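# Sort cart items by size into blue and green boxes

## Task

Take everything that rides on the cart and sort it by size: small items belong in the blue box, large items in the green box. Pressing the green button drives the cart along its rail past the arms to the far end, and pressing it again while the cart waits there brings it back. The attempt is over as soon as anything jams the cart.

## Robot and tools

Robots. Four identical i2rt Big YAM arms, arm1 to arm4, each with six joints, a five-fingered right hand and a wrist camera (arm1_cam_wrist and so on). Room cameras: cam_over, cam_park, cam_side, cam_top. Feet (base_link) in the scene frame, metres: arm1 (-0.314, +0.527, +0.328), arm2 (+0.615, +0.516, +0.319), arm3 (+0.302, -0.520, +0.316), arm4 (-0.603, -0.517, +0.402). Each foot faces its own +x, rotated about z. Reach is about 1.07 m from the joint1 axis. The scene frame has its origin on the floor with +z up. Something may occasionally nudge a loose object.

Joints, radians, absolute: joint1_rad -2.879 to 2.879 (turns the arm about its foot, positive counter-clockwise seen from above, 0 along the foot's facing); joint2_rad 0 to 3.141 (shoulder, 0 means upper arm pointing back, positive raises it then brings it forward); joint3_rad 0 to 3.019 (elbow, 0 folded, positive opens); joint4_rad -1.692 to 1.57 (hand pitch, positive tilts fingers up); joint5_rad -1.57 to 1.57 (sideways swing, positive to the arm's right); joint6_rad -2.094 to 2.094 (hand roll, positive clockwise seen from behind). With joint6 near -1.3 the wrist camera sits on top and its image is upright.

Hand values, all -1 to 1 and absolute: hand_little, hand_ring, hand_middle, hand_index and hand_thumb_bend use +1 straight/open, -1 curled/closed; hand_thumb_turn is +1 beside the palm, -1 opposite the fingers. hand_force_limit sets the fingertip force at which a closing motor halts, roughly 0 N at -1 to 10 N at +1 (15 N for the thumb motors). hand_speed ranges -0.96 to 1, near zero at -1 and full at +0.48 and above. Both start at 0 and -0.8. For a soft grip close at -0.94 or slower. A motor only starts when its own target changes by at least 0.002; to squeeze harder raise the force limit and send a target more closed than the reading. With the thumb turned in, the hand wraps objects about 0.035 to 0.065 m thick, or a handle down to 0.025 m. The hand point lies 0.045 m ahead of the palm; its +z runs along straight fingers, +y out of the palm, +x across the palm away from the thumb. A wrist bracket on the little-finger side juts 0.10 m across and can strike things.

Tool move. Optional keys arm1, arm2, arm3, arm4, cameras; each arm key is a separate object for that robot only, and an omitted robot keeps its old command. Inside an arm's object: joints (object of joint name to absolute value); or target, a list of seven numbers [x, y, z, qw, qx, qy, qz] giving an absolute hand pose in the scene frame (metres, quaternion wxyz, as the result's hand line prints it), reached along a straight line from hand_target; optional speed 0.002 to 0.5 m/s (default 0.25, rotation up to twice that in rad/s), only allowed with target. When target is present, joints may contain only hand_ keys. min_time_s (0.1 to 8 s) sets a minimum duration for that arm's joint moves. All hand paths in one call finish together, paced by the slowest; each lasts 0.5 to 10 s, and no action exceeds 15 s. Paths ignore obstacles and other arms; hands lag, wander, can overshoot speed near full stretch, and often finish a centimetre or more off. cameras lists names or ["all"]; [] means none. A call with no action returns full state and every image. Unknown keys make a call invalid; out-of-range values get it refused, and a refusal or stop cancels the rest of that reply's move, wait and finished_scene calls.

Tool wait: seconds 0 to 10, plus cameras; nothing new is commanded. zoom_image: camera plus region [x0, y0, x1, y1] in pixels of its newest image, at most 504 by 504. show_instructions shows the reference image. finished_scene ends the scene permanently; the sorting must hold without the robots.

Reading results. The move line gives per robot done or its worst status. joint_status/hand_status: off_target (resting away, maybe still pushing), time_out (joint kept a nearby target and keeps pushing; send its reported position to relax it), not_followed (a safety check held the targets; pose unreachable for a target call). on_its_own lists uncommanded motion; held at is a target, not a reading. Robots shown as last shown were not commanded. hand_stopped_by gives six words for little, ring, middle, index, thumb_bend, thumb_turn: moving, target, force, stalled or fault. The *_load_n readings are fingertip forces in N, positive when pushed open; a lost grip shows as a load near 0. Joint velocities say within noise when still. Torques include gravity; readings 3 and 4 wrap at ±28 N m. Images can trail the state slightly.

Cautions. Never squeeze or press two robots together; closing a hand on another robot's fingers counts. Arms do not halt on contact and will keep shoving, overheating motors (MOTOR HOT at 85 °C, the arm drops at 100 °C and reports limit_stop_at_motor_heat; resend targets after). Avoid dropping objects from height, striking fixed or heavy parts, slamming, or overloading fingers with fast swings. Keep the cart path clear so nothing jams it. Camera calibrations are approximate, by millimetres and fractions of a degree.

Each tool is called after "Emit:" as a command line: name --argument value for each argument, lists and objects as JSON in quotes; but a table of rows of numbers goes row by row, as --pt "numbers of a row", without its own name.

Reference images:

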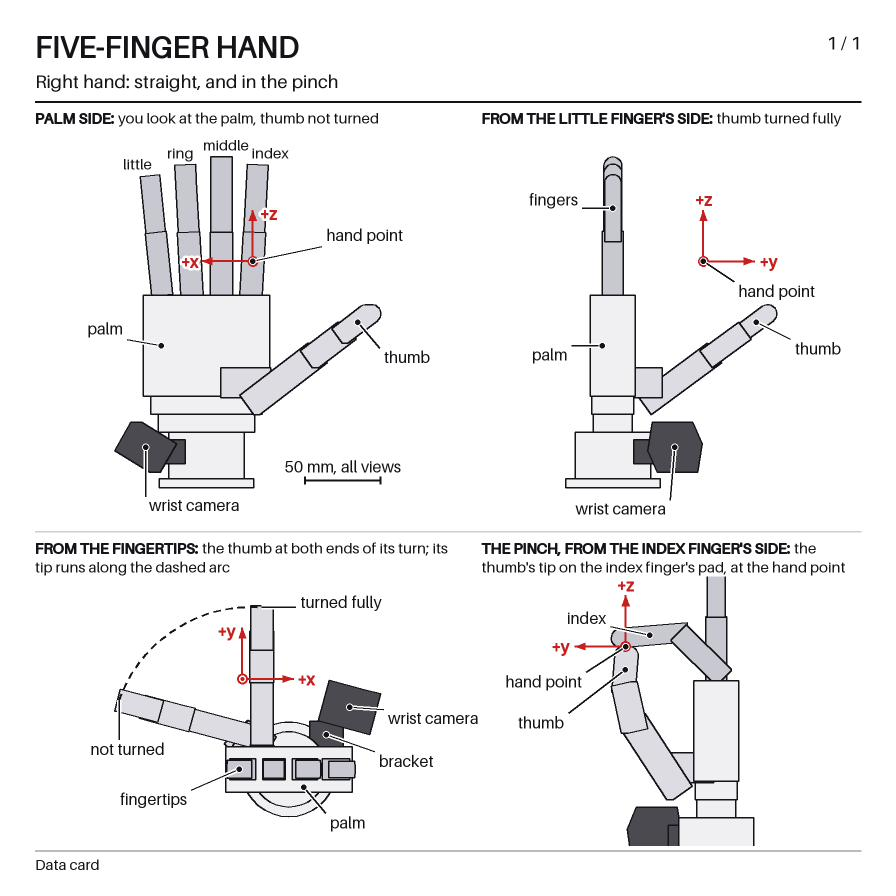

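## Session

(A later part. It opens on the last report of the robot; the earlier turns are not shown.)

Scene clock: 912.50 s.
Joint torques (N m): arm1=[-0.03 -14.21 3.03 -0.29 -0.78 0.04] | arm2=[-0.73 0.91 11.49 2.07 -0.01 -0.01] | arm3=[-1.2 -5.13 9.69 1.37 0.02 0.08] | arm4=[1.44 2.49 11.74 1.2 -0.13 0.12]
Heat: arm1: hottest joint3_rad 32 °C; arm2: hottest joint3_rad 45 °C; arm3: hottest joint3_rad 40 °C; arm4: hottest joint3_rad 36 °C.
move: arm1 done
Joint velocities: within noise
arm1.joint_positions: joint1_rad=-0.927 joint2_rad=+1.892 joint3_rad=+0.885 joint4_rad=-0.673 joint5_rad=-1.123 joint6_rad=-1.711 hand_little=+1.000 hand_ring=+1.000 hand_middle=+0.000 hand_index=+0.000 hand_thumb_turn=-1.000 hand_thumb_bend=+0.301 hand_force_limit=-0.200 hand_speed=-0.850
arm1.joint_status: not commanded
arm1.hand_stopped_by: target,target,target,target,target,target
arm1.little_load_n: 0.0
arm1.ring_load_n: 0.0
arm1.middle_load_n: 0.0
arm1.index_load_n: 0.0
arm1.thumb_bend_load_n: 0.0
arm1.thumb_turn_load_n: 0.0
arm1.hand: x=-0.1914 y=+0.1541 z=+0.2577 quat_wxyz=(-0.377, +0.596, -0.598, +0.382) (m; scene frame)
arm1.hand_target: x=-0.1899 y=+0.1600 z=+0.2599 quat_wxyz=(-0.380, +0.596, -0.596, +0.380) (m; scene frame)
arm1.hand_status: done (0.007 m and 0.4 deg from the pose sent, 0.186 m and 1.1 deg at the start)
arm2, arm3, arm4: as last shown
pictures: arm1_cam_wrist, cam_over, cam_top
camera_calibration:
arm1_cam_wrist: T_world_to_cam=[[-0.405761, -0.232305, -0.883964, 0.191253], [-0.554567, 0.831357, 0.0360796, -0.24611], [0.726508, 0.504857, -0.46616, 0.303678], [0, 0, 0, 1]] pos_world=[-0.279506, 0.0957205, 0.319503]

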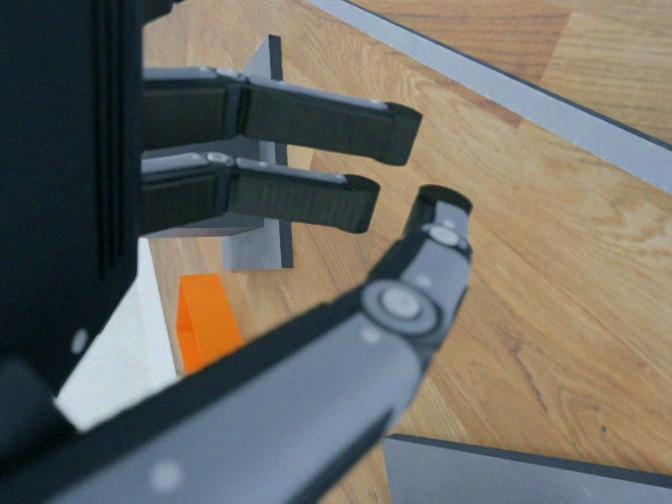

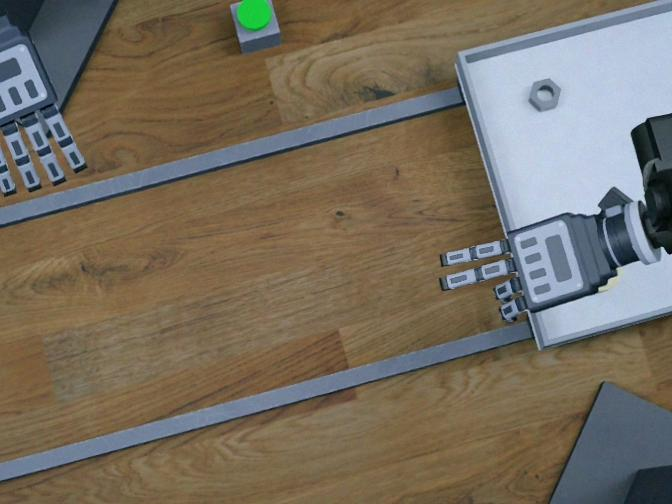

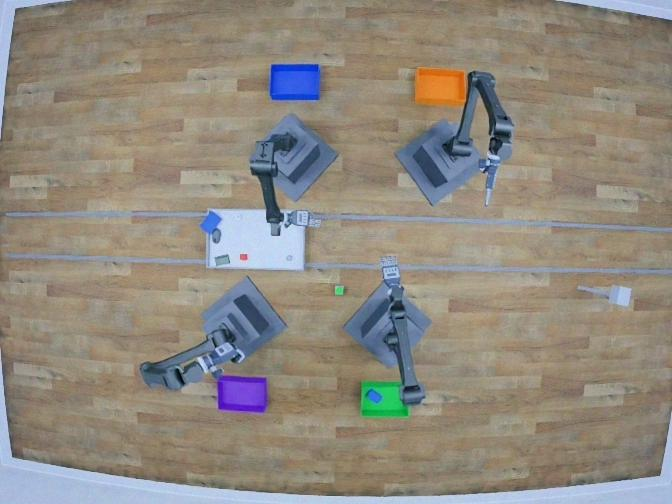

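Emit:
move --arm1 '{"joints": {"joint1_rad": -1.0, "joint2_rad": 1.7, "joint3_rad": 0.7, "joint4_rad": 0.5, "joint5_rad": 0.0, "joint6_rad": 0.0, "hand_speed": 0.3, "hand_index": 0.6, "hand_middle": 0.6, "hand_thumb_bend": 0.8}, "min_time_s": 1.8}'

Emit:
move --arm1 '{"joints": {"joint1_rad": -1.109, "joint2_rad": 1.918, "joint3_rad": 0.865, "joint4_rad": 0.0, "joint5_rad": 1.057, "joint6_rad": 1.013}, "min_time_s": 1.8}' --cameras '["arm1_cam_wrist", "cam_top"]'

Scene clock: 933.70 s.
Joint torques (N m): arm1=[-0.85 -13.86 4.51 2.19 0.09 0.23] | arm2=[-0.67 0.91 11.45 2.02 -0.02 -0.01] | arm3=[-1.08 -4.84 9.48 1.33 0.01 0.1] | arm4=[1.32 2.26 11.71 1.16 -0.13 0.12]
Heat: arm1: hottest joint3_rad 31 °C; arm2: hottest joint3_rad 46 °C; arm3: hottest joint3_rad 41 °C; arm4: hottest joint3_rad 36 °C.
move: arm1 done
Joint velocities: within noise
arm1.joint_positions: joint1_rad=-0.993 joint2_rad=+1.711 joint3_rad=+0.711 joint4_rad=+0.482 joint5_rad=-0.003 joint6_rad=-0.010 hand_little=+1.000 hand_ring=+1.000 hand_middle=+0.600 hand_index=+0.600 hand_thumb_turn=-1.000 hand_thumb_bend=+0.800 hand_force_limit=-0.200 hand_speed=+0.300
arm1.joint_status: all done
arm1.hand_stopped_by: target,target,target,target,target,target
arm1.little_load_n: 0.0
arm1.ring_load_n: 0.0
arm1.middle_load_n: 0.0
arm1.index_load_n: 0.0
arm1.thumb_bend_load_n: 0.0
arm1.thumb_turn_load_n: 0.0
arm1.hand: x=-0.3572 y=-0.0240 z=+0.3094 quat_wxyz=(+0.032, -0.053, -0.867, +0.495) (m; scene frame)
arm1.hand_target: x=-0.3609 y=-0.0232 z=+0.3148 quat_wxyz=(+0.033, -0.061, -0.861, +0.503) (m; scene frame)
arm1.hand_status: not commanded
arm2, arm3, arm4: as last shown
arm2.index_load_n: -0.5
arm3.little_load_n: -0.5
arm4.middle_load_n: -0.5
pictures: none

Scene clock: 936.30 s.
Joint torques (N m): arm1=[-1.61 -12.57 6.86 0.73 0.75 0.23] | arm2=[-0.62 1.2 11.33 2.1 -0.04 -0.03] | arm3=[-0.85 -4.89 9.48 1.4 0.07 0.13] | arm4=[1.2 2.43 11.7 1.21 -0.13 0.11]
Heat: arm1: hottest joint3_rad 31 °C; arm2: hottest joint3_rad 46 °C; arm3: hottest joint3_rad 41 °C; arm4: hottest joint3_rad 36 °C.
move: arm1 done
Joint velocities: within noise
arm1.joint_positions: joint1_rad=-1.102 joint2_rad=+1.895 joint3_rad=+0.831 joint4_rad=+0.010 joint5_rad=+1.054 joint6_rad=+1.003 hand_little=+1.000 hand_ring=+1.000 hand_middle=+0.600 hand_index=+0.600 hand_thumb_turn=-1.000 hand_thumb_bend=+0.800 hand_force_limit=-0.200 hand_speed=+0.300
arm1.joint_status: all done
arm1.hand_stopped_by: target,target,target,target,target,target
arm1.little_load_n: 0.0
arm1.ring_load_n: 0.0
arm1.middle_load_n: 0.0
arm1.index_load_n: 0.0
arm1.thumb_bend_load_n: 0.0
arm1.thumb_turn_load_n: 0.0
arm1.hand: x=-0.5656 y=+0.0750 z=+0.2523 quat_wxyz=(+0.372, -0.590, -0.608, +0.380) (m; scene frame)
arm1.hand_target: x=-0.5720 y=+0.0653 z=+0.2506 quat_wxyz=(+0.372, -0.595, -0.602, +0.381) (m; scene frame)
arm1.hand_status: not commanded
arm2, arm3, arm4: as last shown
arm2.index_load_n: 0.0
arm3.little_load_n: 0.0
arm4.middle_load_n: 0.0
pictures: arm1_cam_wrist, cam_top
camera_calibration:
arm1_cam_wrist: T_world_to_cam=[[0.408703, 0.246022, -0.878883, 0.439732], [0.581258, -0.812591, 0.0428352, 0.376294], [-0.703634, -0.528365, -0.475111, -0.116201], [0, 0, 0, 1]] pos_world=[-0.480206, 0.136193, 0.315146]

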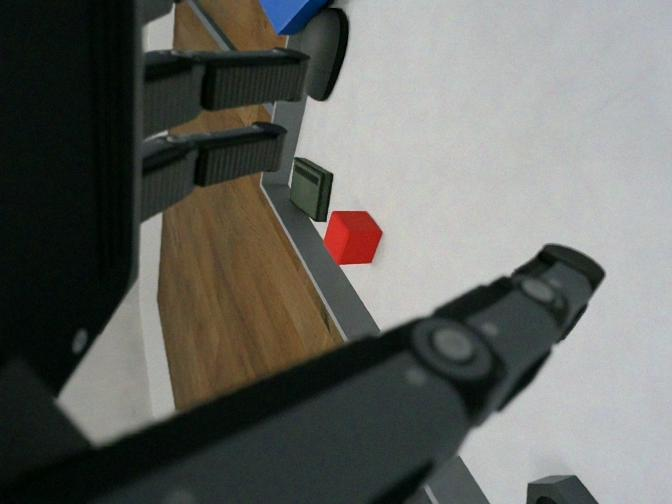

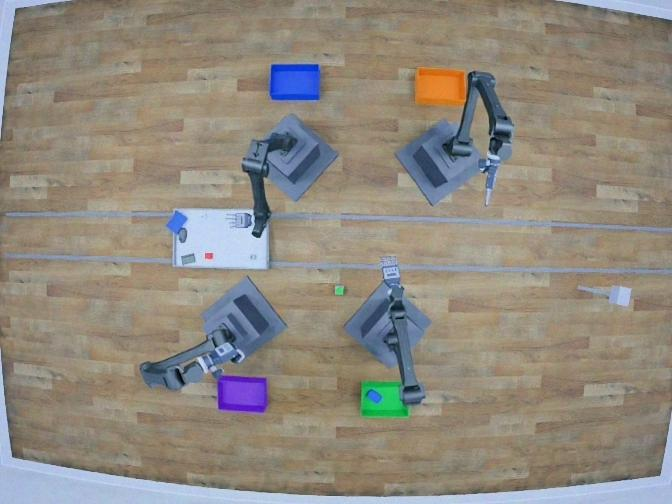

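Emit:
move --arm1 '{"target": [-0.641, 0.100, 0.14, 0.380, -0.5964, -0.5964, 0.380], "speed": 0.15}' --cameras '["arm1_cam_wrist"]'

Emit:
move --arm1 '{"target": [-0.656, 0.100, 0.073, 0.380, -0.5964, -0.5964, 0.380], "speed": 0.05}' --cameras '["arm1_cam_wrist"]'

Emit:
move --arm1 '{"target": [-0.702, 0.100, 0.073, 0.380, -0.5964, -0.5964, 0.380], "speed": 0.0094, "joints": {"hand_speed": -0.85, "hand_force_limit": -0.2, "hand_index": 0.0, "hand_middle": 0.0, "hand_thumb_bend": 0.3}}' --cameras '["arm1_cam_wrist"]'

Emit:
move --arm1 '{"target": [-0.69, 0.14, 0.26, 0.380, -0.5964, -0.5964, 0.380], "speed": 0.12}' --cameras '["arm1_cam_wrist", "cam_top"]'

Scene clock: 950.17 s.
Joint torques (N m): arm1=[-0.56 -13.63 3.86 1.72 0.38 0.03] | arm2=[-0.44 0.79 11.52 2 -0.01 0.01] | arm3=[-0.73 -4.66 9.4 1.43 0.03 0.11] | arm4=[1.44 2.37 11.7 1.2 -0.14 0.12]
Heat: arm1: hottest joint3_rad 31 °C; arm2: hottest joint3_rad 46 °C; arm3: hottest joint3_rad 41 °C; arm4: hottest joint3_rad 36 °C.
move: arm1 done
Joint velocities: within noise
arm1.joint_positions: joint1_rad=-1.273 joint2_rad=+2.220 joint3_rad=+0.845 joint4_rad=+0.520 joint5_rad=+0.981 joint6_rad=+0.772 hand_little=+1.000 hand_ring=+1.000 hand_middle=+0.600 hand_index=+0.600 hand_thumb_turn=-1.000 hand_thumb_bend=+0.800 hand_force_limit=-0.200 hand_speed=+0.300
arm1.joint_status: not commanded
arm1.hand_stopped_by: target,target,target,target,target,target
arm1.little_load_n: 0.0
arm1.ring_load_n: 0.0
arm1.middle_load_n: 0.0
arm1.index_load_n: 0.0
arm1.thumb_bend_load_n: 0.0
arm1.thumb_turn_load_n: 0.5
arm1.hand: x=-0.6362 y=+0.1056 z=+0.1448 quat_wxyz=(+0.381, -0.597, -0.597, +0.377) (m; scene frame)
arm1.hand_target: x=-0.6408 y=+0.1002 z=+0.1401 quat_wxyz=(+0.380, -0.596, -0.596, +0.380) (m; scene frame)
arm1.hand_status: done (0.009 m and 0.4 deg from the pose sent, 0.137 m and 1.8 deg at the start)
arm2, arm3, arm4: as last shown
pictures: arm1_cam_wrist
camera_calibration:
arm1_cam_wrist: T_world_to_cam=[[0.406171, 0.234712, -0.88314, 0.366875], [0.55739, -0.829474, 0.0359038, 0.434358], [-0.724114, -0.506836, -0.467734, -0.217211], [0, 0, 0, 1]] pos_world=[-0.548406, 0.164088, 0.20681]

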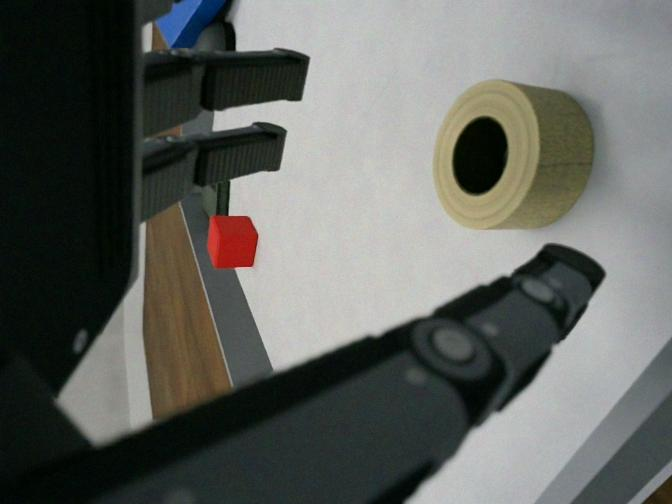

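Scene clock: 952.13 s.
Joint torques (N m): arm1=[-0.56 -10.11 4.62 1.46 -0.33 0.23] | arm2=[-0.5 1.14 11.62 2.11 0 -0.04] | arm3=[-0.67 -5.36 9.35 1.33 0.01 0.09] | arm4=[1.26 2.32 11.74 1.16 -0.14 0.11]
Heat: arm1: hottest joint3_rad 31 °C; arm2: hottest joint3_rad 46 °C; arm3: hottest joint3_rad 41 °C; arm4: hottest joint3_rad 36 °C.
move: arm1 off_target
Joint velocities: within noise
arm1.joint_positions: joint1_rad=-1.300 joint2_rad=+2.362 joint3_rad=+0.916 joint4_rad=+0.670 joint5_rad=+0.979 joint6_rad=+0.710 hand_little=+1.000 hand_ring=+1.000 hand_middle=+0.600 hand_index=+0.600 hand_thumb_turn=-1.000 hand_thumb_bend=+0.800 hand_force_limit=-0.200 hand_speed=+0.300
arm1.joint_status: not commanded
arm1.hand_stopped_by: target,target,target,target,target,target
arm1.little_load_n: 0.0
arm1.ring_load_n: 0.0
arm1.middle_load_n: 0.0
arm1.index_load_n: 0.0
arm1.thumb_bend_load_n: 0.0
arm1.thumb_turn_load_n: -7.5
arm1.hand: x=-0.6554 y=+0.0989 z=+0.1067 quat_wxyz=(+0.386, -0.594, -0.588, +0.391) (m; scene frame)
arm1.hand_target: x=-0.6544 y=+0.1022 z=+0.0749 quat_wxyz=(+0.380, -0.597, -0.596, +0.380) (m; scene frame)
arm1.hand_status: off_target (0.034 m and 1.7 deg from the pose sent, 0.075 m and 0.4 deg at the start)
arm2, arm4: as last shown
arm3.joint_positions: joint1_rad=-0.737 joint2_rad=+0.980 joint3_rad=+0.386 joint4_rad=+0.082 joint5_rad=-0.001 joint6_rad=-0.013 hand_little=+0.600 hand_ring=+0.600 hand_middle=+0.600 hand_index=+0.600 hand_thumb_turn=-1.000 hand_thumb_bend=+0.800 hand_force_limit=+0.300 hand_speed=+0.000
arm3.joint_status: not commanded
arm3.hand_stopped_by: target,target,target,target,target,target
arm3.little_load_n: 0.0
arm3.ring_load_n: 0.0
arm3.middle_load_n: -0.5
arm3.index_load_n: 0.0
arm3.thumb_bend_load_n: 0.0
arm3.thumb_turn_load_n: 0.5
arm3.hand: x=+0.2152 y=-0.1411 z=+0.4026 quat_wxyz=(-0.507, +0.859, +0.072, -0.028) (m; scene frame)
arm3.hand_target: x=+0.2202 y=-0.1435 z=+0.4019 quat_wxyz=(-0.505, +0.860, +0.060, -0.027) (m; scene frame)
arm3.hand_status: not commanded
arm4.index_load_n: 0.5
pictures: arm1_cam_wrist
camera_calibration:
arm1_cam_wrist: T_world_to_cam=[[0.378451, 0.221253, -0.898789, 0.327422], [0.558143, -0.829169, 0.0309016, 0.441931], [-0.738411, -0.513348, -0.437291, -0.264265], [0, 0, 0, 1]] pos_world=[-0.56571, 0.158332, 0.165066]

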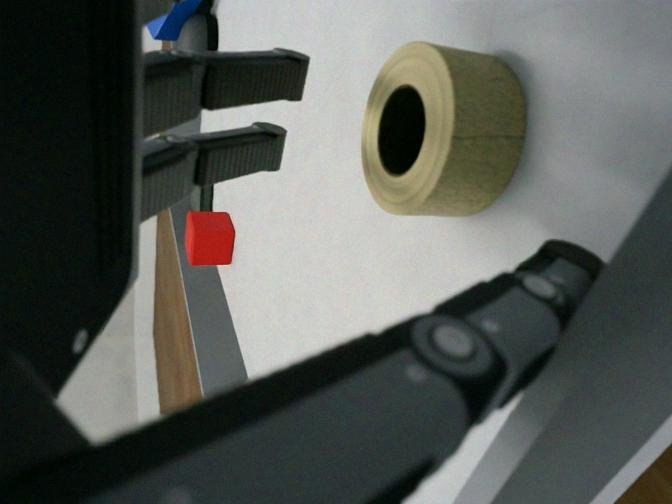

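Scene clock: 957.70 s.
Joint torques (N m): arm1=[-0.09 -13.04 3.02 1.26 -0.3 0.04] | arm2=[-0.5 1.08 11.48 2.1 -0.01 0.01] | arm3=[-0.73 -5.54 9.26 1.14 0.03 0.07] | arm4=[1.2 2.49 11.82 1.16 -0.12 0.13]
Heat: arm1: hottest joint3_rad 31 °C; arm2: hottest joint3_rad 46 °C; arm3: hottest joint3_rad 41 °C; arm4: hottest joint3_rad 36 °C.
move: arm1 off_target
Joint velocities: within noise
arm1.joint_positions: joint1_rad=-1.404 joint2_rad=+2.405 joint3_rad=+1.002 joint4_rad=+0.719 joint5_rad=+0.910 joint6_rad=+0.626 hand_little=+1.000 hand_ring=+1.000 hand_middle=+0.000 hand_index=+0.000 hand_thumb_turn=-1.000 hand_thumb_bend=+0.300 hand_force_limit=-0.200 hand_speed=-0.850
arm1.joint_status: all done
arm1.hand_stopped_by: target,target,target,target,target,target
arm1.little_load_n: 0.0
arm1.ring_load_n: 0.0
arm1.middle_load_n: 1.5
arm1.index_load_n: 0.0
arm1.thumb_bend_load_n: 0.0
arm1.thumb_turn_load_n: 0.0
arm1.hand: x=-0.7123 y=+0.0943 z=+0.1014 quat_wxyz=(+0.383, -0.604, -0.577, +0.396) (m; scene frame)
arm1.hand_target: x=-0.7012 y=+0.1011 z=+0.0743 quat_wxyz=(+0.380, -0.596, -0.596, +0.380) (m; scene frame)
arm1.hand_status: off_target (0.031 m and 3.0 deg from the pose sent, 0.058 m and 1.7 deg at the start)
arm2.joint_positions: joint1_rad=+0.886 joint2_rad=+0.641 joint3_rad=+1.333 joint4_rad=-1.215 joint5_rad=-0.110 joint6_rad=-1.128 hand_little=+1.000 hand_ring=+1.000 hand_middle=+1.000 hand_index=+1.000 hand_thumb_turn=+1.000 hand_thumb_bend=+1.000 hand_force_limit=+0.000 hand_speed=-0.800
arm2.joint_status: not commanded
arm2.hand_stopped_by: target,target,target,target,target,target
arm2.little_load_n: 0.0
arm2.ring_load_n: 0.0
arm2.middle_load_n: 0.0
arm2.index_load_n: 0.0
arm2.thumb_bend_load_n: 0.0
arm2.thumb_turn_load_n: 0.0
arm2.hand: x=+0.5850 y=+0.2484 z=+0.7882 quat_wxyz=(+0.229, +0.474, -0.728, +0.440) (m; scene frame)
arm2.hand_target: x=+0.5849 y=+0.2487 z=+0.8041 quat_wxyz=(+0.238, +0.470, -0.719, +0.452) (m; scene frame)
arm2.hand_status: not commanded
arm3: as last shown
arm3.middle_load_n: 0.0
arm3.thumb_turn_load_n: 0.0
arm4.joint_positions: joint1_rad=-0.310 joint2_rad=+0.596 joint3_rad=+1.373 joint4_rad=-1.257 joint5_rad=-0.097 joint6_rad=-1.258 hand_little=-1.000 hand_ring=-1.000 hand_middle=-1.000 hand_index=-1.000 hand_thumb_turn=+1.000 hand_thumb_bend=+1.000 hand_force_limit=+0.000 hand_speed=+0.200
arm4.joint_status: not commanded
arm4.hand_stopped_by: target,target,target,target,target,target
arm4.little_load_n: 0.0
arm4.ring_load_n: 0.0
arm4.middle_load_n: 0.0
arm4.index_load_n: 0.0
arm4.thumb_bend_load_n: 0.0
arm4.thumb_turn_load_n: 0.0
arm4.hand: x=-0.3701 y=-0.4568 z=+0.9001 quat_wxyz=(-0.215, +0.853, +0.053, +0.473) (m; scene frame)
arm4.hand_target: x=-0.3750 y=-0.4552 z=+0.9166 quat_wxyz=(-0.224, +0.846, +0.055, +0.481) (m; scene frame)
arm4.hand_status: not commanded
pictures: arm1_cam_wrist
camera_calibration:
arm1_cam_wrist: T_world_to_cam=[[0.378935, 0.19001, -0.905707, 0.349227], [0.541639, -0.839088, 0.0505805, 0.457202], [-0.750357, -0.509733, -0.420876, -0.321422], [0, 0, 0, 1]] pos_world=[-0.621154, 0.153437, 0.157893]

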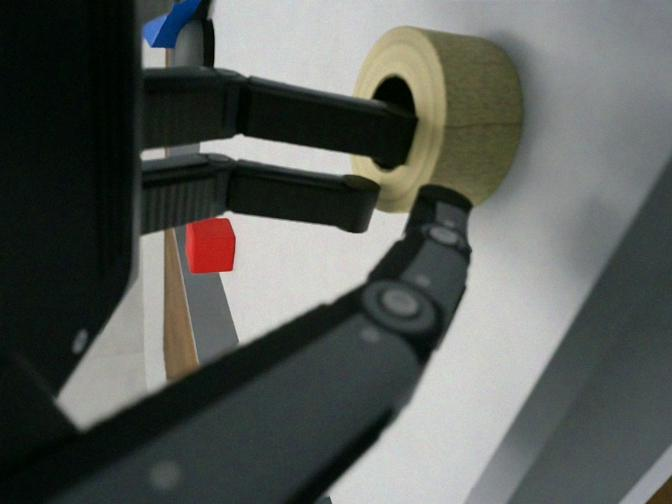

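Scene clock: 960.03 s.
Joint torques (N m): arm1=[-0.91 -14.33 3.29 0.92 0.3 0.04] | arm2=[-0.79 0.91 11.48 2.1 -0.02 -0.03] | arm3=[-0.85 -4.37 9.39 1.48 0.02 0.06] | arm4=[1.38 2.49 11.75 1.21 -0.16 0.11]
Heat: arm1: hottest joint3_rad 31 °C; arm2: hottest joint3_rad 46 °C; arm3: hottest joint3_rad 41 °C; arm4: hottest joint3_rad 36 °C.
move: arm1 done
Joint velocities: within noise
arm1.joint_positions: joint1_rad=-1.415 joint2_rad=+1.896 joint3_rad=+0.759 joint4_rad=+0.445 joint5_rad=+0.876 joint6_rad=+0.601 hand_little=+1.000 hand_ring=+1.000 hand_middle=+0.000 hand_index=+0.000 hand_thumb_turn=-1.000 hand_thumb_bend=+0.300 hand_force_limit=-0.200 hand_speed=-0.850
arm1.joint_status: not commanded
arm1.hand_stopped_by: target,target,target,target,target,target
arm1.little_load_n: 0.0
arm1.ring_load_n: 0.0
arm1.middle_load_n: 0.0
arm1.index_load_n: 0.0
arm1.thumb_bend_load_n: 0.0
arm1.thumb_turn_load_n: 0.0
arm1.hand: x=-0.6905 y=+0.1311 z=+0.2609 quat_wxyz=(+0.377, -0.597, -0.592, +0.388) (m; scene frame)
arm1.hand_target: x=-0.6900 y=+0.1398 z=+0.2599 quat_wxyz=(+0.380, -0.596, -0.596, +0.380) (m; scene frame)
arm1.hand_status: done (0.009 m and 1.1 deg from the pose sent, 0.166 m and 3.0 deg at the start)
arm2, arm3, arm4: as last shown
pictures: arm1_cam_wrist, cam_top
camera_calibration:
arm1_cam_wrist: T_world_to_cam=[[0.394417, 0.216398, -0.893088, 0.482297], [0.561589, -0.826031, 0.0478666, 0.480976], [-0.72736, -0.520428, -0.447327, -0.195146], [0, 0, 0, 1]] pos_world=[-0.602279, 0.191373, 0.320417]

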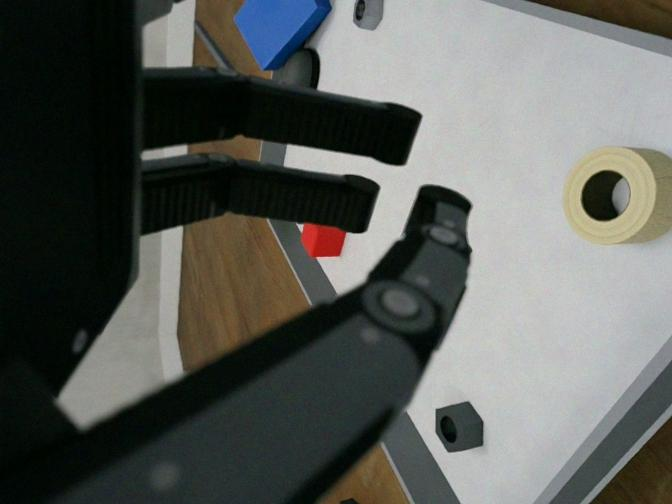

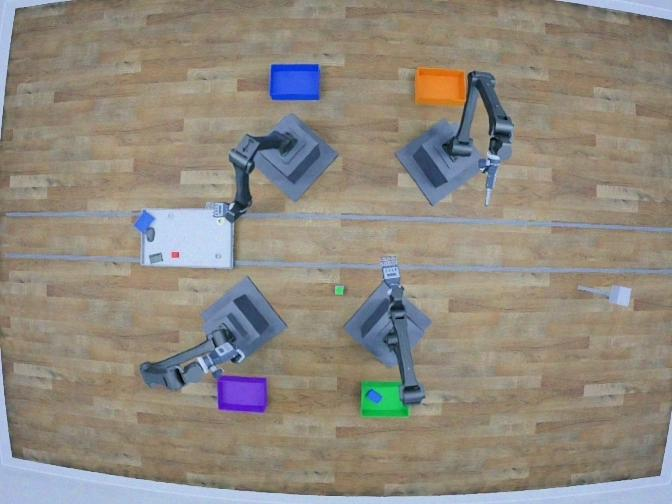

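Emit:
move --arm1 '{"joints": {"hand_speed": 0.3, "hand_index": 0.5, "hand_middle": 0.5, "hand_thumb_bend": 0.7}}' --cameras '["cam_park", "cam_top", "arm1_cam_wrist"]'

Scene clock: 996.00 s.
Joint torques (N m): arm1=[-1.32 -14.45 3.28 0.99 0.31 0.05] | arm2=[-0.91 0.73 11.48 2.13 0 -0.02] | arm3=[-1.55 -4.84 9.57 1.46 0.03 0.11] | arm4=[1.38 2.26 11.73 1.26 -0.13 0.11]
Heat: arm1: hottest joint3_rad 30 °C; arm2: hottest joint3_rad 46 °C; arm3: hottest joint3_rad 41 °C; arm4: hottest joint3_rad 36 °C.
move: arm1 done
Joint velocities: within noise
arm1.joint_positions: joint1_rad=-1.415 joint2_rad=+1.896 joint3_rad=+0.759 joint4_rad=+0.444 joint5_rad=+0.875 joint6_rad=+0.601 hand_little=+1.000 hand_ring=+1.000 hand_middle=+0.500 hand_index=+0.500 hand_thumb_turn=-1.000 hand_thumb_bend=+0.700 hand_force_limit=-0.200 hand_speed=+0.300
arm1.joint_status: all done
arm1.hand_stopped_by: target,target,target,target,target,target
arm1.little_load_n: 0.0
arm1.ring_load_n: 0.0
arm1.middle_load_n: 0.0
arm1.index_load_n: 0.0
arm1.thumb_bend_load_n: 0.0
arm1.thumb_turn_load_n: 0.0
arm1.hand: x=-0.6905 y=+0.1311 z=+0.2608 quat_wxyz=(+0.377, -0.597, -0.592, +0.388) (m; scene frame)
arm1.hand_target: x=-0.6900 y=+0.1399 z=+0.2599 quat_wxyz=(+0.380, -0.596, -0.596, +0.380) (m; scene frame)
arm1.hand_status: not commanded
arm2, arm3, arm4: as last shown
arm3.little_load_n: -0.5
pictures: arm1_cam_wrist, cam_park, cam_top
camera_calibration:
arm1_cam_wrist: T_world_to_cam=[[0.394685, 0.217065, -0.892808, 0.482205], [0.561941, -0.825804, 0.0476439, 0.481161], [-0.726943, -0.52051, -0.44791, -0.19462], [0, 0, 0, 1]] pos_world=[-0.602181, 0.191373, 0.32042]

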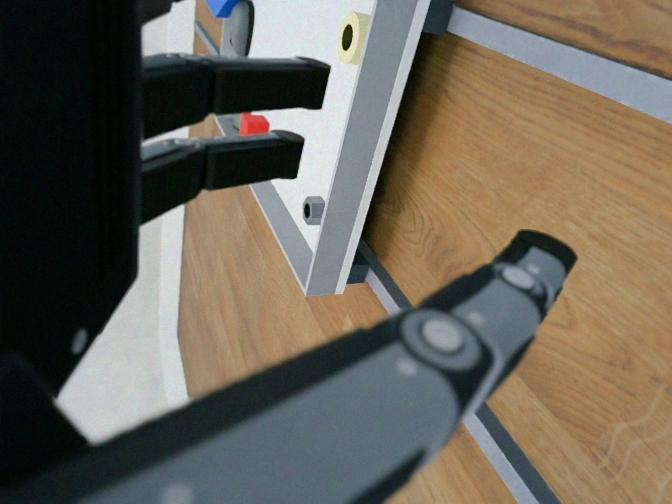

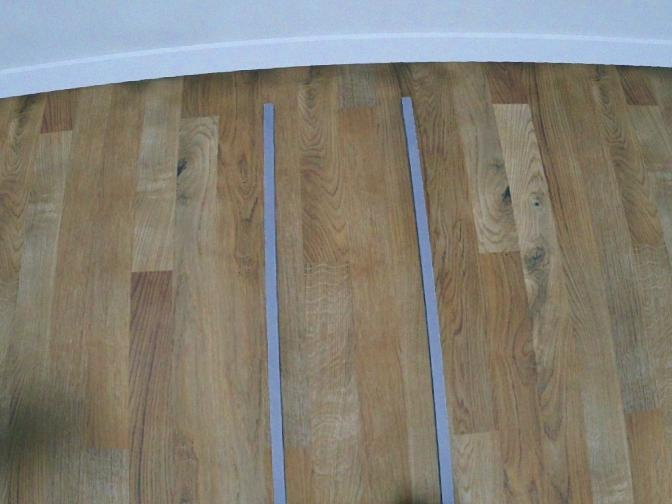

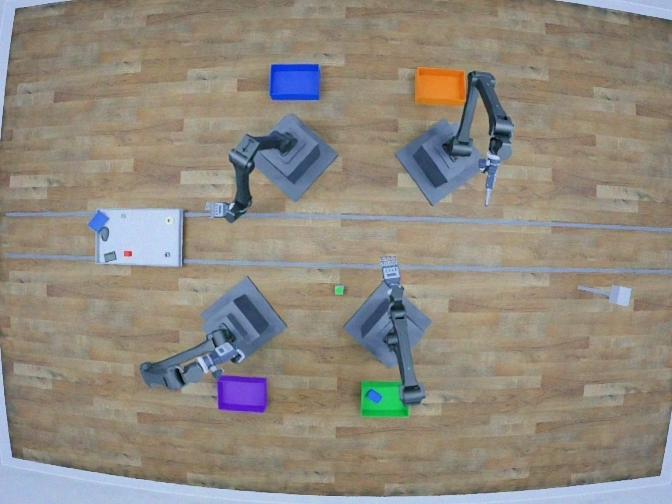

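Emit:
move --arm4 '{"target": [-0.02, -0.326, 0.12, 0, 1, 0.026, 0], "speed": 0.3}' --cameras '["cam_top"]'

Emit:
wait --seconds 10 --cameras '["cam_top"]'

Scene clock: 1036.67 s.
Joint torques (N m): arm1=[-1.67 -14.68 3.26 1.09 0.27 0.05] | arm2=[-0.79 1.08 11.43 2.14 0 -0.03] | arm3=[-1.55 -5.07 9.58 1.48 0.02 0.1] | arm4=[0.85 -24.76 9.85 -0.29 0.12 0.17]
Heat: arm1: hottest joint3_rad 30 °C; arm2: hottest joint3_rad 46 °C; arm3: hottest joint3_rad 41 °C; arm4: hottest joint3_rad 36 °C.
move: arm4 off_target
Joint velocities: within noise
arm1, arm2, arm3: as last shown
arm3.little_load_n: 0.0
arm4.joint_positions: joint1_rad=-0.298 joint2_rad=+2.624 joint3_rad=+1.828 joint4_rad=-0.789 joint5_rad=-0.002 joint6_rad=-1.238 hand_little=-1.000 hand_ring=-1.000 hand_middle=-1.000 hand_index=-1.000 hand_thumb_turn=+1.000 hand_thumb_bend=+1.000 hand_force_limit=+0.000 hand_speed=+0.200
arm4.joint_status: not commanded
arm4.hand_stopped_by: target,target,target,target,target,target
arm4.little_load_n: 0.0
arm4.ring_load_n: 0.0
arm4.middle_load_n: 0.0
arm4.index_load_n: 0.0
arm4.thumb_bend_load_n: 0.0
arm4.thumb_turn_load_n: 0.0
arm4.hand: x=-0.0309 y=-0.3330 z=+0.1191 quat_wxyz=(+0.001, +1.000, +0.028, -0.007) (m; scene frame)
arm4.hand_target: x=-0.0202 y=-0.3261 z=+0.1203 quat_wxyz=(+0.000, +1.000, +0.026, +0.000) (m; scene frame)
arm4.hand_status: off_target (0.013 m and 0.9 deg from the pose sent, 0.865 m and 62.7 deg at the start)
pictures: cam_top

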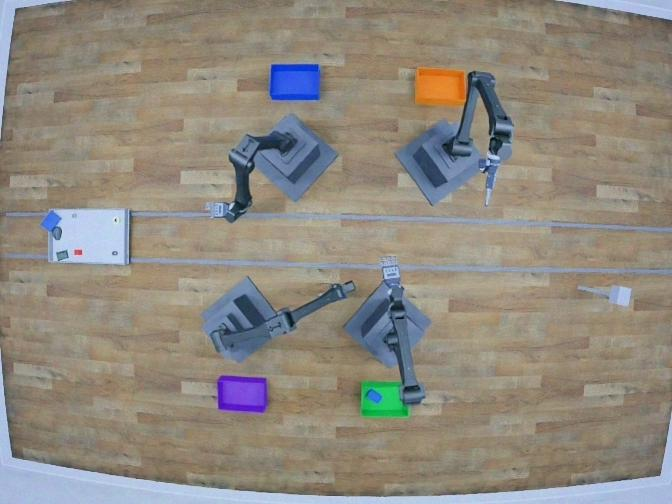

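Scene clock: 1046.67 s.
Joint torques (N m): arm1=[-1.26 -14.62 3.08 1.17 0.24 0] | arm2=[-0.79 0.62 11.49 2.09 0 -0.04] | arm3=[-1.26 -5.36 9.54 1.24 0.03 0.12] | arm4=[0.85 -24.88 9.85 -0.39 0.11 0.15]
Heat: arm1: hottest joint3_rad 29 °C; arm2: hottest joint3_rad 46 °C; arm3: hottest joint3_rad 41 °C; arm4: hottest joint3_rad 35 °C.
Joint velocities: within noise
arm1.joint_positions: joint1_rad=-1.415 joint2_rad=+1.896 joint3_rad=+0.759 joint4_rad=+0.444 joint5_rad=+0.875 joint6_rad=+0.601 hand_little=+1.000 hand_ring=+1.000 hand_middle=+0.500 hand_index=+0.500 hand_thumb_turn=-1.000 hand_thumb_bend=+0.700 hand_force_limit=-0.200 hand_speed=+0.300
arm1.joint_status: not commanded
arm1.hand_stopped_by: target,target,target,target,target,target
arm1.little_load_n: 0.0
arm1.ring_load_n: -0.5
arm1.middle_load_n: 0.0
arm1.index_load_n: 0.0
arm1.thumb_bend_load_n: 0.0
arm1.thumb_turn_load_n: 0.0
arm1.hand: x=-0.6905 y=+0.1311 z=+0.2608 quat_wxyz=(+0.377, -0.597, -0.592, +0.388) (m; scene frame)
arm1.hand_target: x=-0.6900 y=+0.1399 z=+0.2599 quat_wxyz=(+0.380, -0.596, -0.596, +0.380) (m; scene frame)
arm1.hand_status: not commanded
arm2.joint_positions: joint1_rad=+0.886 joint2_rad=+0.641 joint3_rad=+1.333 joint4_rad=-1.215 joint5_rad=-0.110 joint6_rad=-1.128 hand_little=+1.000 hand_ring=+1.000 hand_middle=+1.000 hand_index=+1.000 hand_thumb_turn=+1.000 hand_thumb_bend=+1.000 hand_force_limit=+0.000 hand_speed=-0.800
arm2.joint_status: not commanded
arm2.hand_stopped_by: target,target,target,target,target,target
arm2.little_load_n: 0.0
arm2.ring_load_n: 0.0
arm2.middle_load_n: 0.0
arm2.index_load_n: 0.0
arm2.thumb_bend_load_n: 0.0
arm2.thumb_turn_load_n: 0.0
arm2.hand: x=+0.5850 y=+0.2484 z=+0.7882 quat_wxyz=(+0.229, +0.474, -0.728, +0.440) (m; scene frame)
arm2.hand_target: x=+0.5849 y=+0.2487 z=+0.8041 quat_wxyz=(+0.238, +0.470, -0.719, +0.452) (m; scene frame)
arm2.hand_status: not commanded
arm3.joint_positions: joint1_rad=-0.737 joint2_rad=+0.980 joint3_rad=+0.386 joint4_rad=+0.082 joint5_rad=-0.001 joint6_rad=-0.013 hand_little=+0.600 hand_ring=+0.600 hand_middle=+0.600 hand_index=+0.600 hand_thumb_turn=-1.000 hand_thumb_bend=+0.800 hand_force_limit=+0.300 hand_speed=+0.000
arm3.joint_status: not commanded
arm3.hand_stopped_by: target,target,target,target,target,target
arm3.little_load_n: 0.0
arm3.ring_load_n: 0.0
arm3.middle_load_n: 0.0
arm3.index_load_n: 0.0
arm3.thumb_bend_load_n: 0.0
arm3.thumb_turn_load_n: -0.5
arm3.hand: x=+0.2152 y=-0.1411 z=+0.4026 quat_wxyz=(-0.507, +0.859, +0.072, -0.028) (m; scene frame)
arm3.hand_target: x=+0.2202 y=-0.1435 z=+0.4019 quat_wxyz=(-0.505, +0.860, +0.060, -0.027) (m; scene frame)
arm3.hand_status: not commanded
arm4.joint_positions: joint1_rad=-0.298 joint2_rad=+2.624 joint3_rad=+1.828 joint4_rad=-0.789 joint5_rad=-0.002 joint6_rad=-1.238 hand_little=-1.000 hand_ring=-1.000 hand_middle=-1.000 hand_index=-1.000 hand_thumb_turn=+1.000 hand_thumb_bend=+1.000 hand_force_limit=+0.000 hand_speed=+0.200
arm4.joint_status: not commanded
arm4.hand_stopped_by: target,target,target,target,target,target
arm4.little_load_n: 0.0
arm4.ring_load_n: 0.0
arm4.middle_load_n: 0.0
arm4.index_load_n: 0.5
arm4.thumb_bend_load_n: 0.0
arm4.thumb_turn_load_n: 0.0
arm4.hand: x=-0.0309 y=-0.3330 z=+0.1191 quat_wxyz=(+0.001, +1.000, +0.028, -0.007) (m; scene frame)
arm4.hand_target: x=-0.0202 y=-0.3261 z=+0.1203 quat_wxyz=(+0.000, +1.000, +0.026, +0.000) (m; scene frame)
arm4.hand_status: off_target (0.013 m and 0.9 deg from the pose sent, 0.865 m and 62.7 deg at the start)
wait: 10.00 s; at rest by 0.27 s
pictures: cam_top

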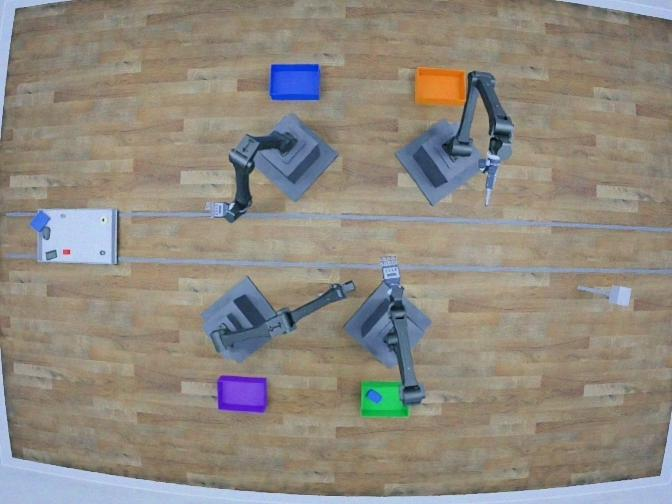

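Emit:
wait --seconds 1 --cameras '["cam_park", "cam_top"]'

Emit:
zoom_image --camera "cam_park" --region '[200, 60, 520, 440]'

Scene clock: 1076.90 s.
Joint torques (N m): arm1=[-1.14 -14.1 3.15 0.94 0.29 0] | arm2=[-0.62 0.97 11.47 2.06 -0.02 -0.03] | arm3=[-1.79 -5.25 9.47 1.33 0.08 0.07] | arm4=[0.91 -24.76 9.81 -0.24 0.11 0.17]
Heat: arm1: hottest joint3_rad 29 °C; arm2: hottest joint3_rad 46 °C; arm3: hottest joint3_rad 41 °C; arm4: hottest joint3_rad 34 °C.
Joint velocities: within noise
arm1.joint_positions: joint1_rad=-1.415 joint2_rad=+1.896 joint3_rad=+0.759 joint4_rad=+0.444 joint5_rad=+0.875 joint6_rad=+0.601 hand_little=+1.000 hand_ring=+1.000 hand_middle=+0.500 hand_index=+0.500 hand_thumb_turn=-1.000 hand_thumb_bend=+0.700 hand_force_limit=-0.200 hand_speed=+0.300
arm1.joint_status: not commanded
arm1.hand_stopped_by: target,target,target,target,target,target
arm1.little_load_n: 0.0
arm1.ring_load_n: 0.0
arm1.middle_load_n: 0.0
arm1.index_load_n: 0.0
arm1.thumb_bend_load_n: 0.0
arm1.thumb_turn_load_n: 0.0
arm1.hand: x=-0.6905 y=+0.1311 z=+0.2608 quat_wxyz=(+0.377, -0.597, -0.592, +0.388) (m; scene frame)
arm1.hand_target: x=-0.6900 y=+0.1399 z=+0.2599 quat_wxyz=(+0.380, -0.596, -0.596, +0.380) (m; scene frame)
arm1.hand_status: not commanded
arm2.joint_positions: joint1_rad=+0.886 joint2_rad=+0.641 joint3_rad=+1.333 joint4_rad=-1.215 joint5_rad=-0.110 joint6_rad=-1.128 hand_little=+1.000 hand_ring=+1.000 hand_middle=+1.000 hand_index=+1.000 hand_thumb_turn=+1.000 hand_thumb_bend=+1.000 hand_force_limit=+0.000 hand_speed=-0.800
arm2.joint_status: not commanded
arm2.hand_stopped_by: target,target,target,target,target,target
arm2.little_load_n: 0.0
arm2.ring_load_n: 0.0
arm2.middle_load_n: 0.0
arm2.index_load_n: 0.0
arm2.thumb_bend_load_n: 0.0
arm2.thumb_turn_load_n: 0.0
arm2.hand: x=+0.5850 y=+0.2484 z=+0.7882 quat_wxyz=(+0.229, +0.474, -0.728, +0.440) (m; scene frame)
arm2.hand_target: x=+0.5849 y=+0.2487 z=+0.8041 quat_wxyz=(+0.238, +0.470, -0.719, +0.452) (m; scene frame)
arm2.hand_status: not commanded
arm3.joint_positions: joint1_rad=-0.737 joint2_rad=+0.980 joint3_rad=+0.386 joint4_rad=+0.082 joint5_rad=-0.001 joint6_rad=-0.013 hand_little=+0.600 hand_ring=+0.600 hand_middle=+0.600 hand_index=+0.600 hand_thumb_turn=-1.000 hand_thumb_bend=+0.800 hand_force_limit=+0.300 hand_speed=+0.000
arm3.joint_status: not commanded
arm3.hand_stopped_by: target,target,target,target,target,target
arm3.little_load_n: 0.0
arm3.ring_load_n: 0.0
arm3.middle_load_n: 0.0
arm3.index_load_n: 0.0
arm3.thumb_bend_load_n: 0.0
arm3.thumb_turn_load_n: 0.0
arm3.hand: x=+0.2152 y=-0.1411 z=+0.4026 quat_wxyz=(-0.507, +0.859, +0.072, -0.028) (m; scene frame)
arm3.hand_target: x=+0.2202 y=-0.1435 z=+0.4019 quat_wxyz=(-0.505, +0.860, +0.060, -0.027) (m; scene frame)
arm3.hand_status: not commanded
arm4.joint_positions: joint1_rad=-0.298 joint2_rad=+2.624 joint3_rad=+1.828 joint4_rad=-0.789 joint5_rad=-0.002 joint6_rad=-1.238 hand_little=-1.000 hand_ring=-1.000 hand_middle=-1.000 hand_index=-1.000 hand_thumb_turn=+1.000 hand_thumb_bend=+1.000 hand_force_limit=+0.000 hand_speed=+0.200
arm4.joint_status: not commanded
arm4.hand_stopped_by: target,target,target,target,target,target
arm4.little_load_n: 0.0
arm4.ring_load_n: 0.0
arm4.middle_load_n: 0.0
arm4.index_load_n: 0.0
arm4.thumb_bend_load_n: 0.0
arm4.thumb_turn_load_n: 0.0
arm4.hand: x=-0.0309 y=-0.3330 z=+0.1191 quat_wxyz=(+0.001, +1.000, +0.028, -0.007) (m; scene frame)
arm4.hand_target: x=-0.0202 y=-0.3261 z=+0.1203 quat_wxyz=(+0.000, +1.000, +0.026, +0.000) (m; scene frame)
arm4.hand_status: off_target (0.013 m and 0.9 deg from the pose sent, 0.865 m and 62.7 deg at the start)
wait: 1.00 s; at rest from the start
pictures: cam_park, cam_top

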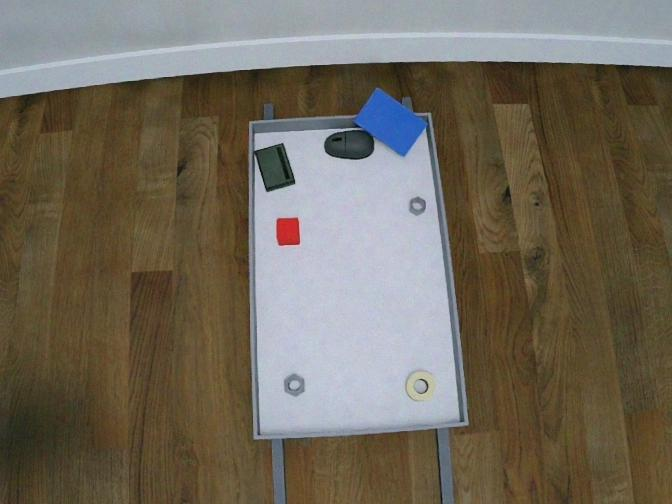

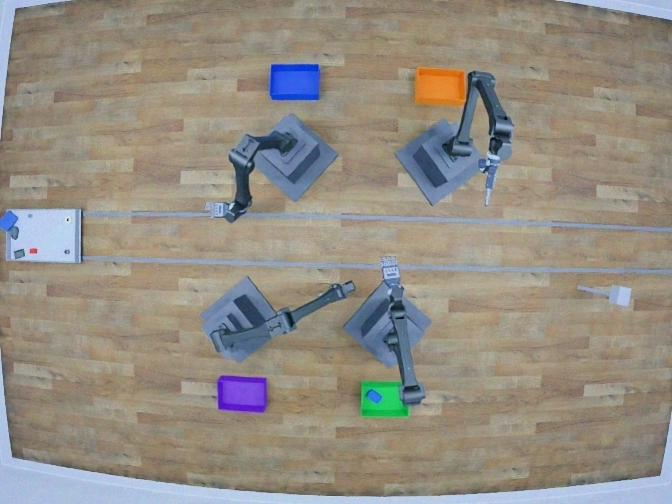

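Scaled by 1.326.

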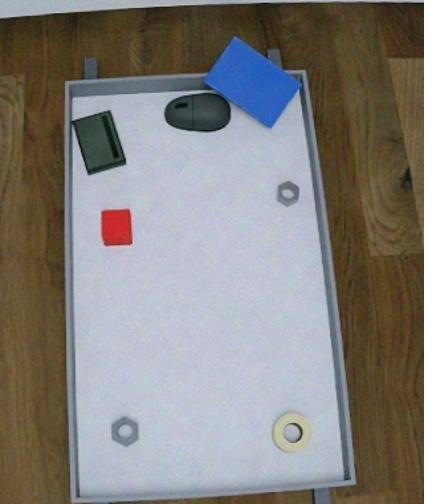

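Emit:
move --arm4 '{"target": [-0.02, -0.326, 0.060, 0, 1, 0.026, 0], "speed": 0.08}'

Emit:
move --arm4 '{"target": [-0.20, -0.42, 0.45, 0, 1, 0.026, 0], "speed": 0.3}' --cameras '["cam_park"]'

Emit:
move --arm4 '{"joints": {"joint1_rad": -0.3, "joint2_rad": 0.6, "joint3_rad": 1.413, "joint4_rad": -1.266, "joint5_rad": -0.1, "joint6_rad": -1.25}, "min_time_s": 3}' --arm1 '{"target": [-0.70, 0.107, 0.16, 0.38, -0.5964, -0.5964, 0.38], "speed": 0.15, "joints": {"hand_index": 0.6, "hand_middle": 0.6, "hand_thumb_bend": 0.7}}' --cameras '["cam_park", "cam_top"]'

Scene clock: 1130.23 s.
Joint torques (N m): arm1=[-1.49 -14.39 3.33 0.94 0.27 0.05] | arm2=[-0.85 1.32 11.58 2.13 -0.03 0] | arm3=[-1.44 -4.66 9.42 1.31 0.03 0.12] | arm4=[0.73 -22.65 9.48 0.59 -0.03 0.11]
Heat: arm1: hottest joint3_rad 29 °C; arm2: hottest joint3_rad 47 °C; arm3: hottest joint3_rad 41 °C; arm4: hottest joint2_rad 36 °C.
move: arm4 off_target
Joint velocities: within noise
arm1, arm2, arm3: as last shown
arm4.joint_positions: joint1_rad=-0.298 joint2_rad=+2.722 joint3_rad=+1.909 joint4_rad=-0.767 joint5_rad=+0.002 joint6_rad=-1.233 hand_little=-1.000 hand_ring=-1.000 hand_middle=-1.000 hand_index=-1.000 hand_thumb_turn=+1.000 hand_thumb_bend=+1.000 hand_force_limit=+0.000 hand_speed=+0.200
arm4.joint_status: not commanded
arm4.hand_stopped_by: target,target,target,target,target,target
arm4.little_load_n: -1.0
arm4.ring_load_n: 0.0
arm4.middle_load_n: 0.0
arm4.index_load_n: 0.0
arm4.thumb_bend_load_n: 0.0
arm4.thumb_turn_load_n: 0.0
arm4.hand: x=-0.0244 y=-0.3308 z=+0.0782 quat_wxyz=(+0.002, +1.000, +0.026, -0.005) (m; scene frame)
arm4.hand_target: x=-0.0208 y=-0.3263 z=+0.0606 quat_wxyz=(+0.000, +1.000, +0.026, +0.000) (m; scene frame)
arm4.hand_status: off_target (0.019 m and 0.6 deg from the pose sent, 0.060 m and 0.9 deg at the start)
pictures: none

Scene clock: 1132.53 s.
Joint torques (N m): arm1=[-1.2 -14.74 3.23 0.96 0.31 0.02] | arm2=[-0.62 1.14 11.48 2.15 -0.04 -0.02] | arm3=[-0.62 -4.54 9.22 1.35 0.07 0.12] | arm4=[-0.5 -16.38 7.46 -0.23 -0.05 -0.05]
Heat: arm1: hottest joint3_rad 29 °C; arm2: hottest joint3_rad 47 °C; arm3: hottest joint3_rad 41 °C; arm4: hottest joint2_rad 36 °C.
move: arm4 done
Joint velocities: within noise
arm1, arm2, arm3: as last shown
arm1.middle_load_n: -0.5
arm1.thumb_bend_load_n: 0.5
arm4.joint_positions: joint1_rad=-0.323 joint2_rad=+1.668 joint3_rad=+1.164 joint4_rad=-1.057 joint5_rad=+0.002 joint6_rad=-1.259 hand_little=-1.000 hand_ring=-1.000 hand_middle=-1.000 hand_index=-1.000 hand_thumb_turn=+1.000 hand_thumb_bend=+1.000 hand_force_limit=+0.000 hand_speed=+0.200
arm4.joint_status: not commanded
arm4.hand_stopped_by: target,target,target,target,target,target
arm4.little_load_n: 0.0
arm4.ring_load_n: 0.0
arm4.middle_load_n: 0.0
arm4.index_load_n: 0.0
arm4.thumb_bend_load_n: 0.0
arm4.thumb_turn_load_n: 0.0
arm4.hand: x=-0.1974 y=-0.4145 z=+0.4484 quat_wxyz=(-0.001, +1.000, +0.027, +0.004) (m; scene frame)
arm4.hand_target: x=-0.2000 y=-0.4199 z=+0.4499 quat_wxyz=(+0.000, +1.000, +0.026, +0.000) (m; scene frame)
arm4.hand_status: done (0.006 m and 0.5 deg from the pose sent, 0.421 m and 0.6 deg at the start)
pictures: cam_park

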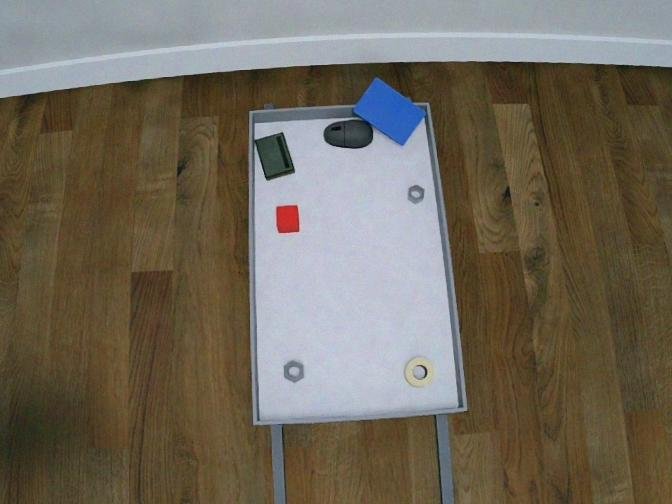

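Scene clock: 1136.00 s.
Joint torques (N m): arm1=[0.38 -13.98 4.82 1.95 0.56 0.2] | arm2=[-0.62 1.08 11.44 2.13 -0.01 -0.02] | arm3=[-1.85 -4.42 9.46 1.46 0.07 0.09] | arm4=[1.32 2.49 11.71 1.16 -0.14 0.11]
Heat: arm1: hottest joint3_rad 29 °C; arm2: hottest joint3_rad 47 °C; arm3: hottest joint3_rad 41 °C; arm4: hottest joint2_rad 35 °C.
move: arm1 off_target; arm4 done
Joint velocities: within noise
arm1.joint_positions: joint1_rad=-1.411 joint2_rad=+2.186 joint3_rad=+0.869 joint4_rad=+0.578 joint5_rad=+0.885 joint6_rad=+0.606 hand_little=+1.000 hand_ring=+1.000 hand_middle=+0.600 hand_index=+0.600 hand_thumb_turn=-1.000 hand_thumb_bend=+0.700 hand_force_limit=-0.200 hand_speed=+0.300
arm1.joint_status: all done
arm1.hand_stopped_by: target,target,target,target,target,target
arm1.little_load_n: 0.0
arm1.ring_load_n: 0.0
arm1.middle_load_n: 0.0
arm1.index_load_n: 0.0
arm1.thumb_bend_load_n: 0.0
arm1.thumb_turn_load_n: 0.5
arm1.hand: x=-0.6977 y=+0.1190 z=+0.1637 quat_wxyz=(+0.384, -0.595, -0.601, +0.370) (m; scene frame)
arm1.hand_target: x=-0.6997 y=+0.1073 z=+0.1603 quat_wxyz=(+0.380, -0.596, -0.596, +0.380) (m; scene frame)
arm1.hand_status: off_target (0.013 m and 1.4 deg from the pose sent, 0.104 m and 1.1 deg at the start)
arm2, arm3: as last shown
arm4.joint_positions: joint1_rad=-0.310 joint2_rad=+0.596 joint3_rad=+1.373 joint4_rad=-1.257 joint5_rad=-0.097 joint6_rad=-1.259 hand_little=-1.000 hand_ring=-1.000 hand_middle=-1.000 hand_index=-1.000 hand_thumb_turn=+1.000 hand_thumb_bend=+1.000 hand_force_limit=+0.000 hand_speed=+0.200
arm4.joint_status: all done
arm4.hand_stopped_by: target,target,target,target,target,target
arm4.little_load_n: 0.0
arm4.ring_load_n: 0.0
arm4.middle_load_n: 0.0
arm4.index_load_n: 0.0
arm4.thumb_bend_load_n: 0.0
arm4.thumb_turn_load_n: 0.0
arm4.hand: x=-0.3700 y=-0.4568 z=+0.9001 quat_wxyz=(-0.215, +0.853, +0.053, +0.473) (m; scene frame)
arm4.hand_target: x=-0.3749 y=-0.4552 z=+0.9165 quat_wxyz=(-0.224, +0.846, +0.055, +0.481) (m; scene frame)
arm4.hand_status: not commanded
pictures: cam_park, cam_top

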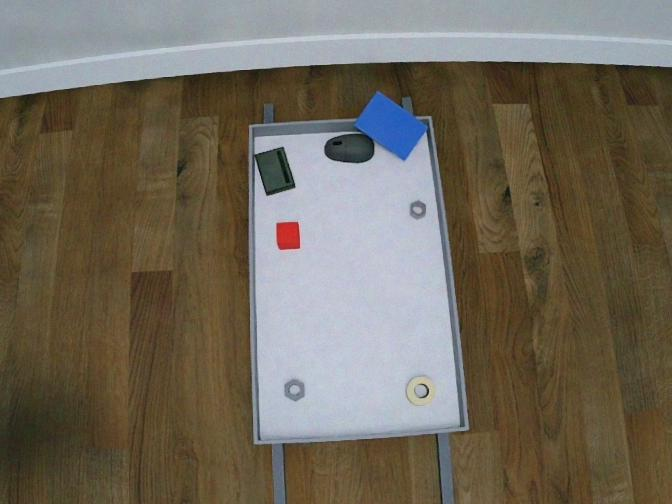

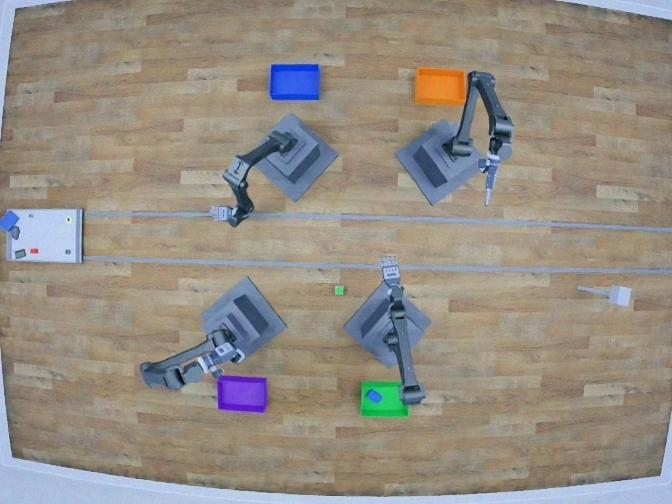

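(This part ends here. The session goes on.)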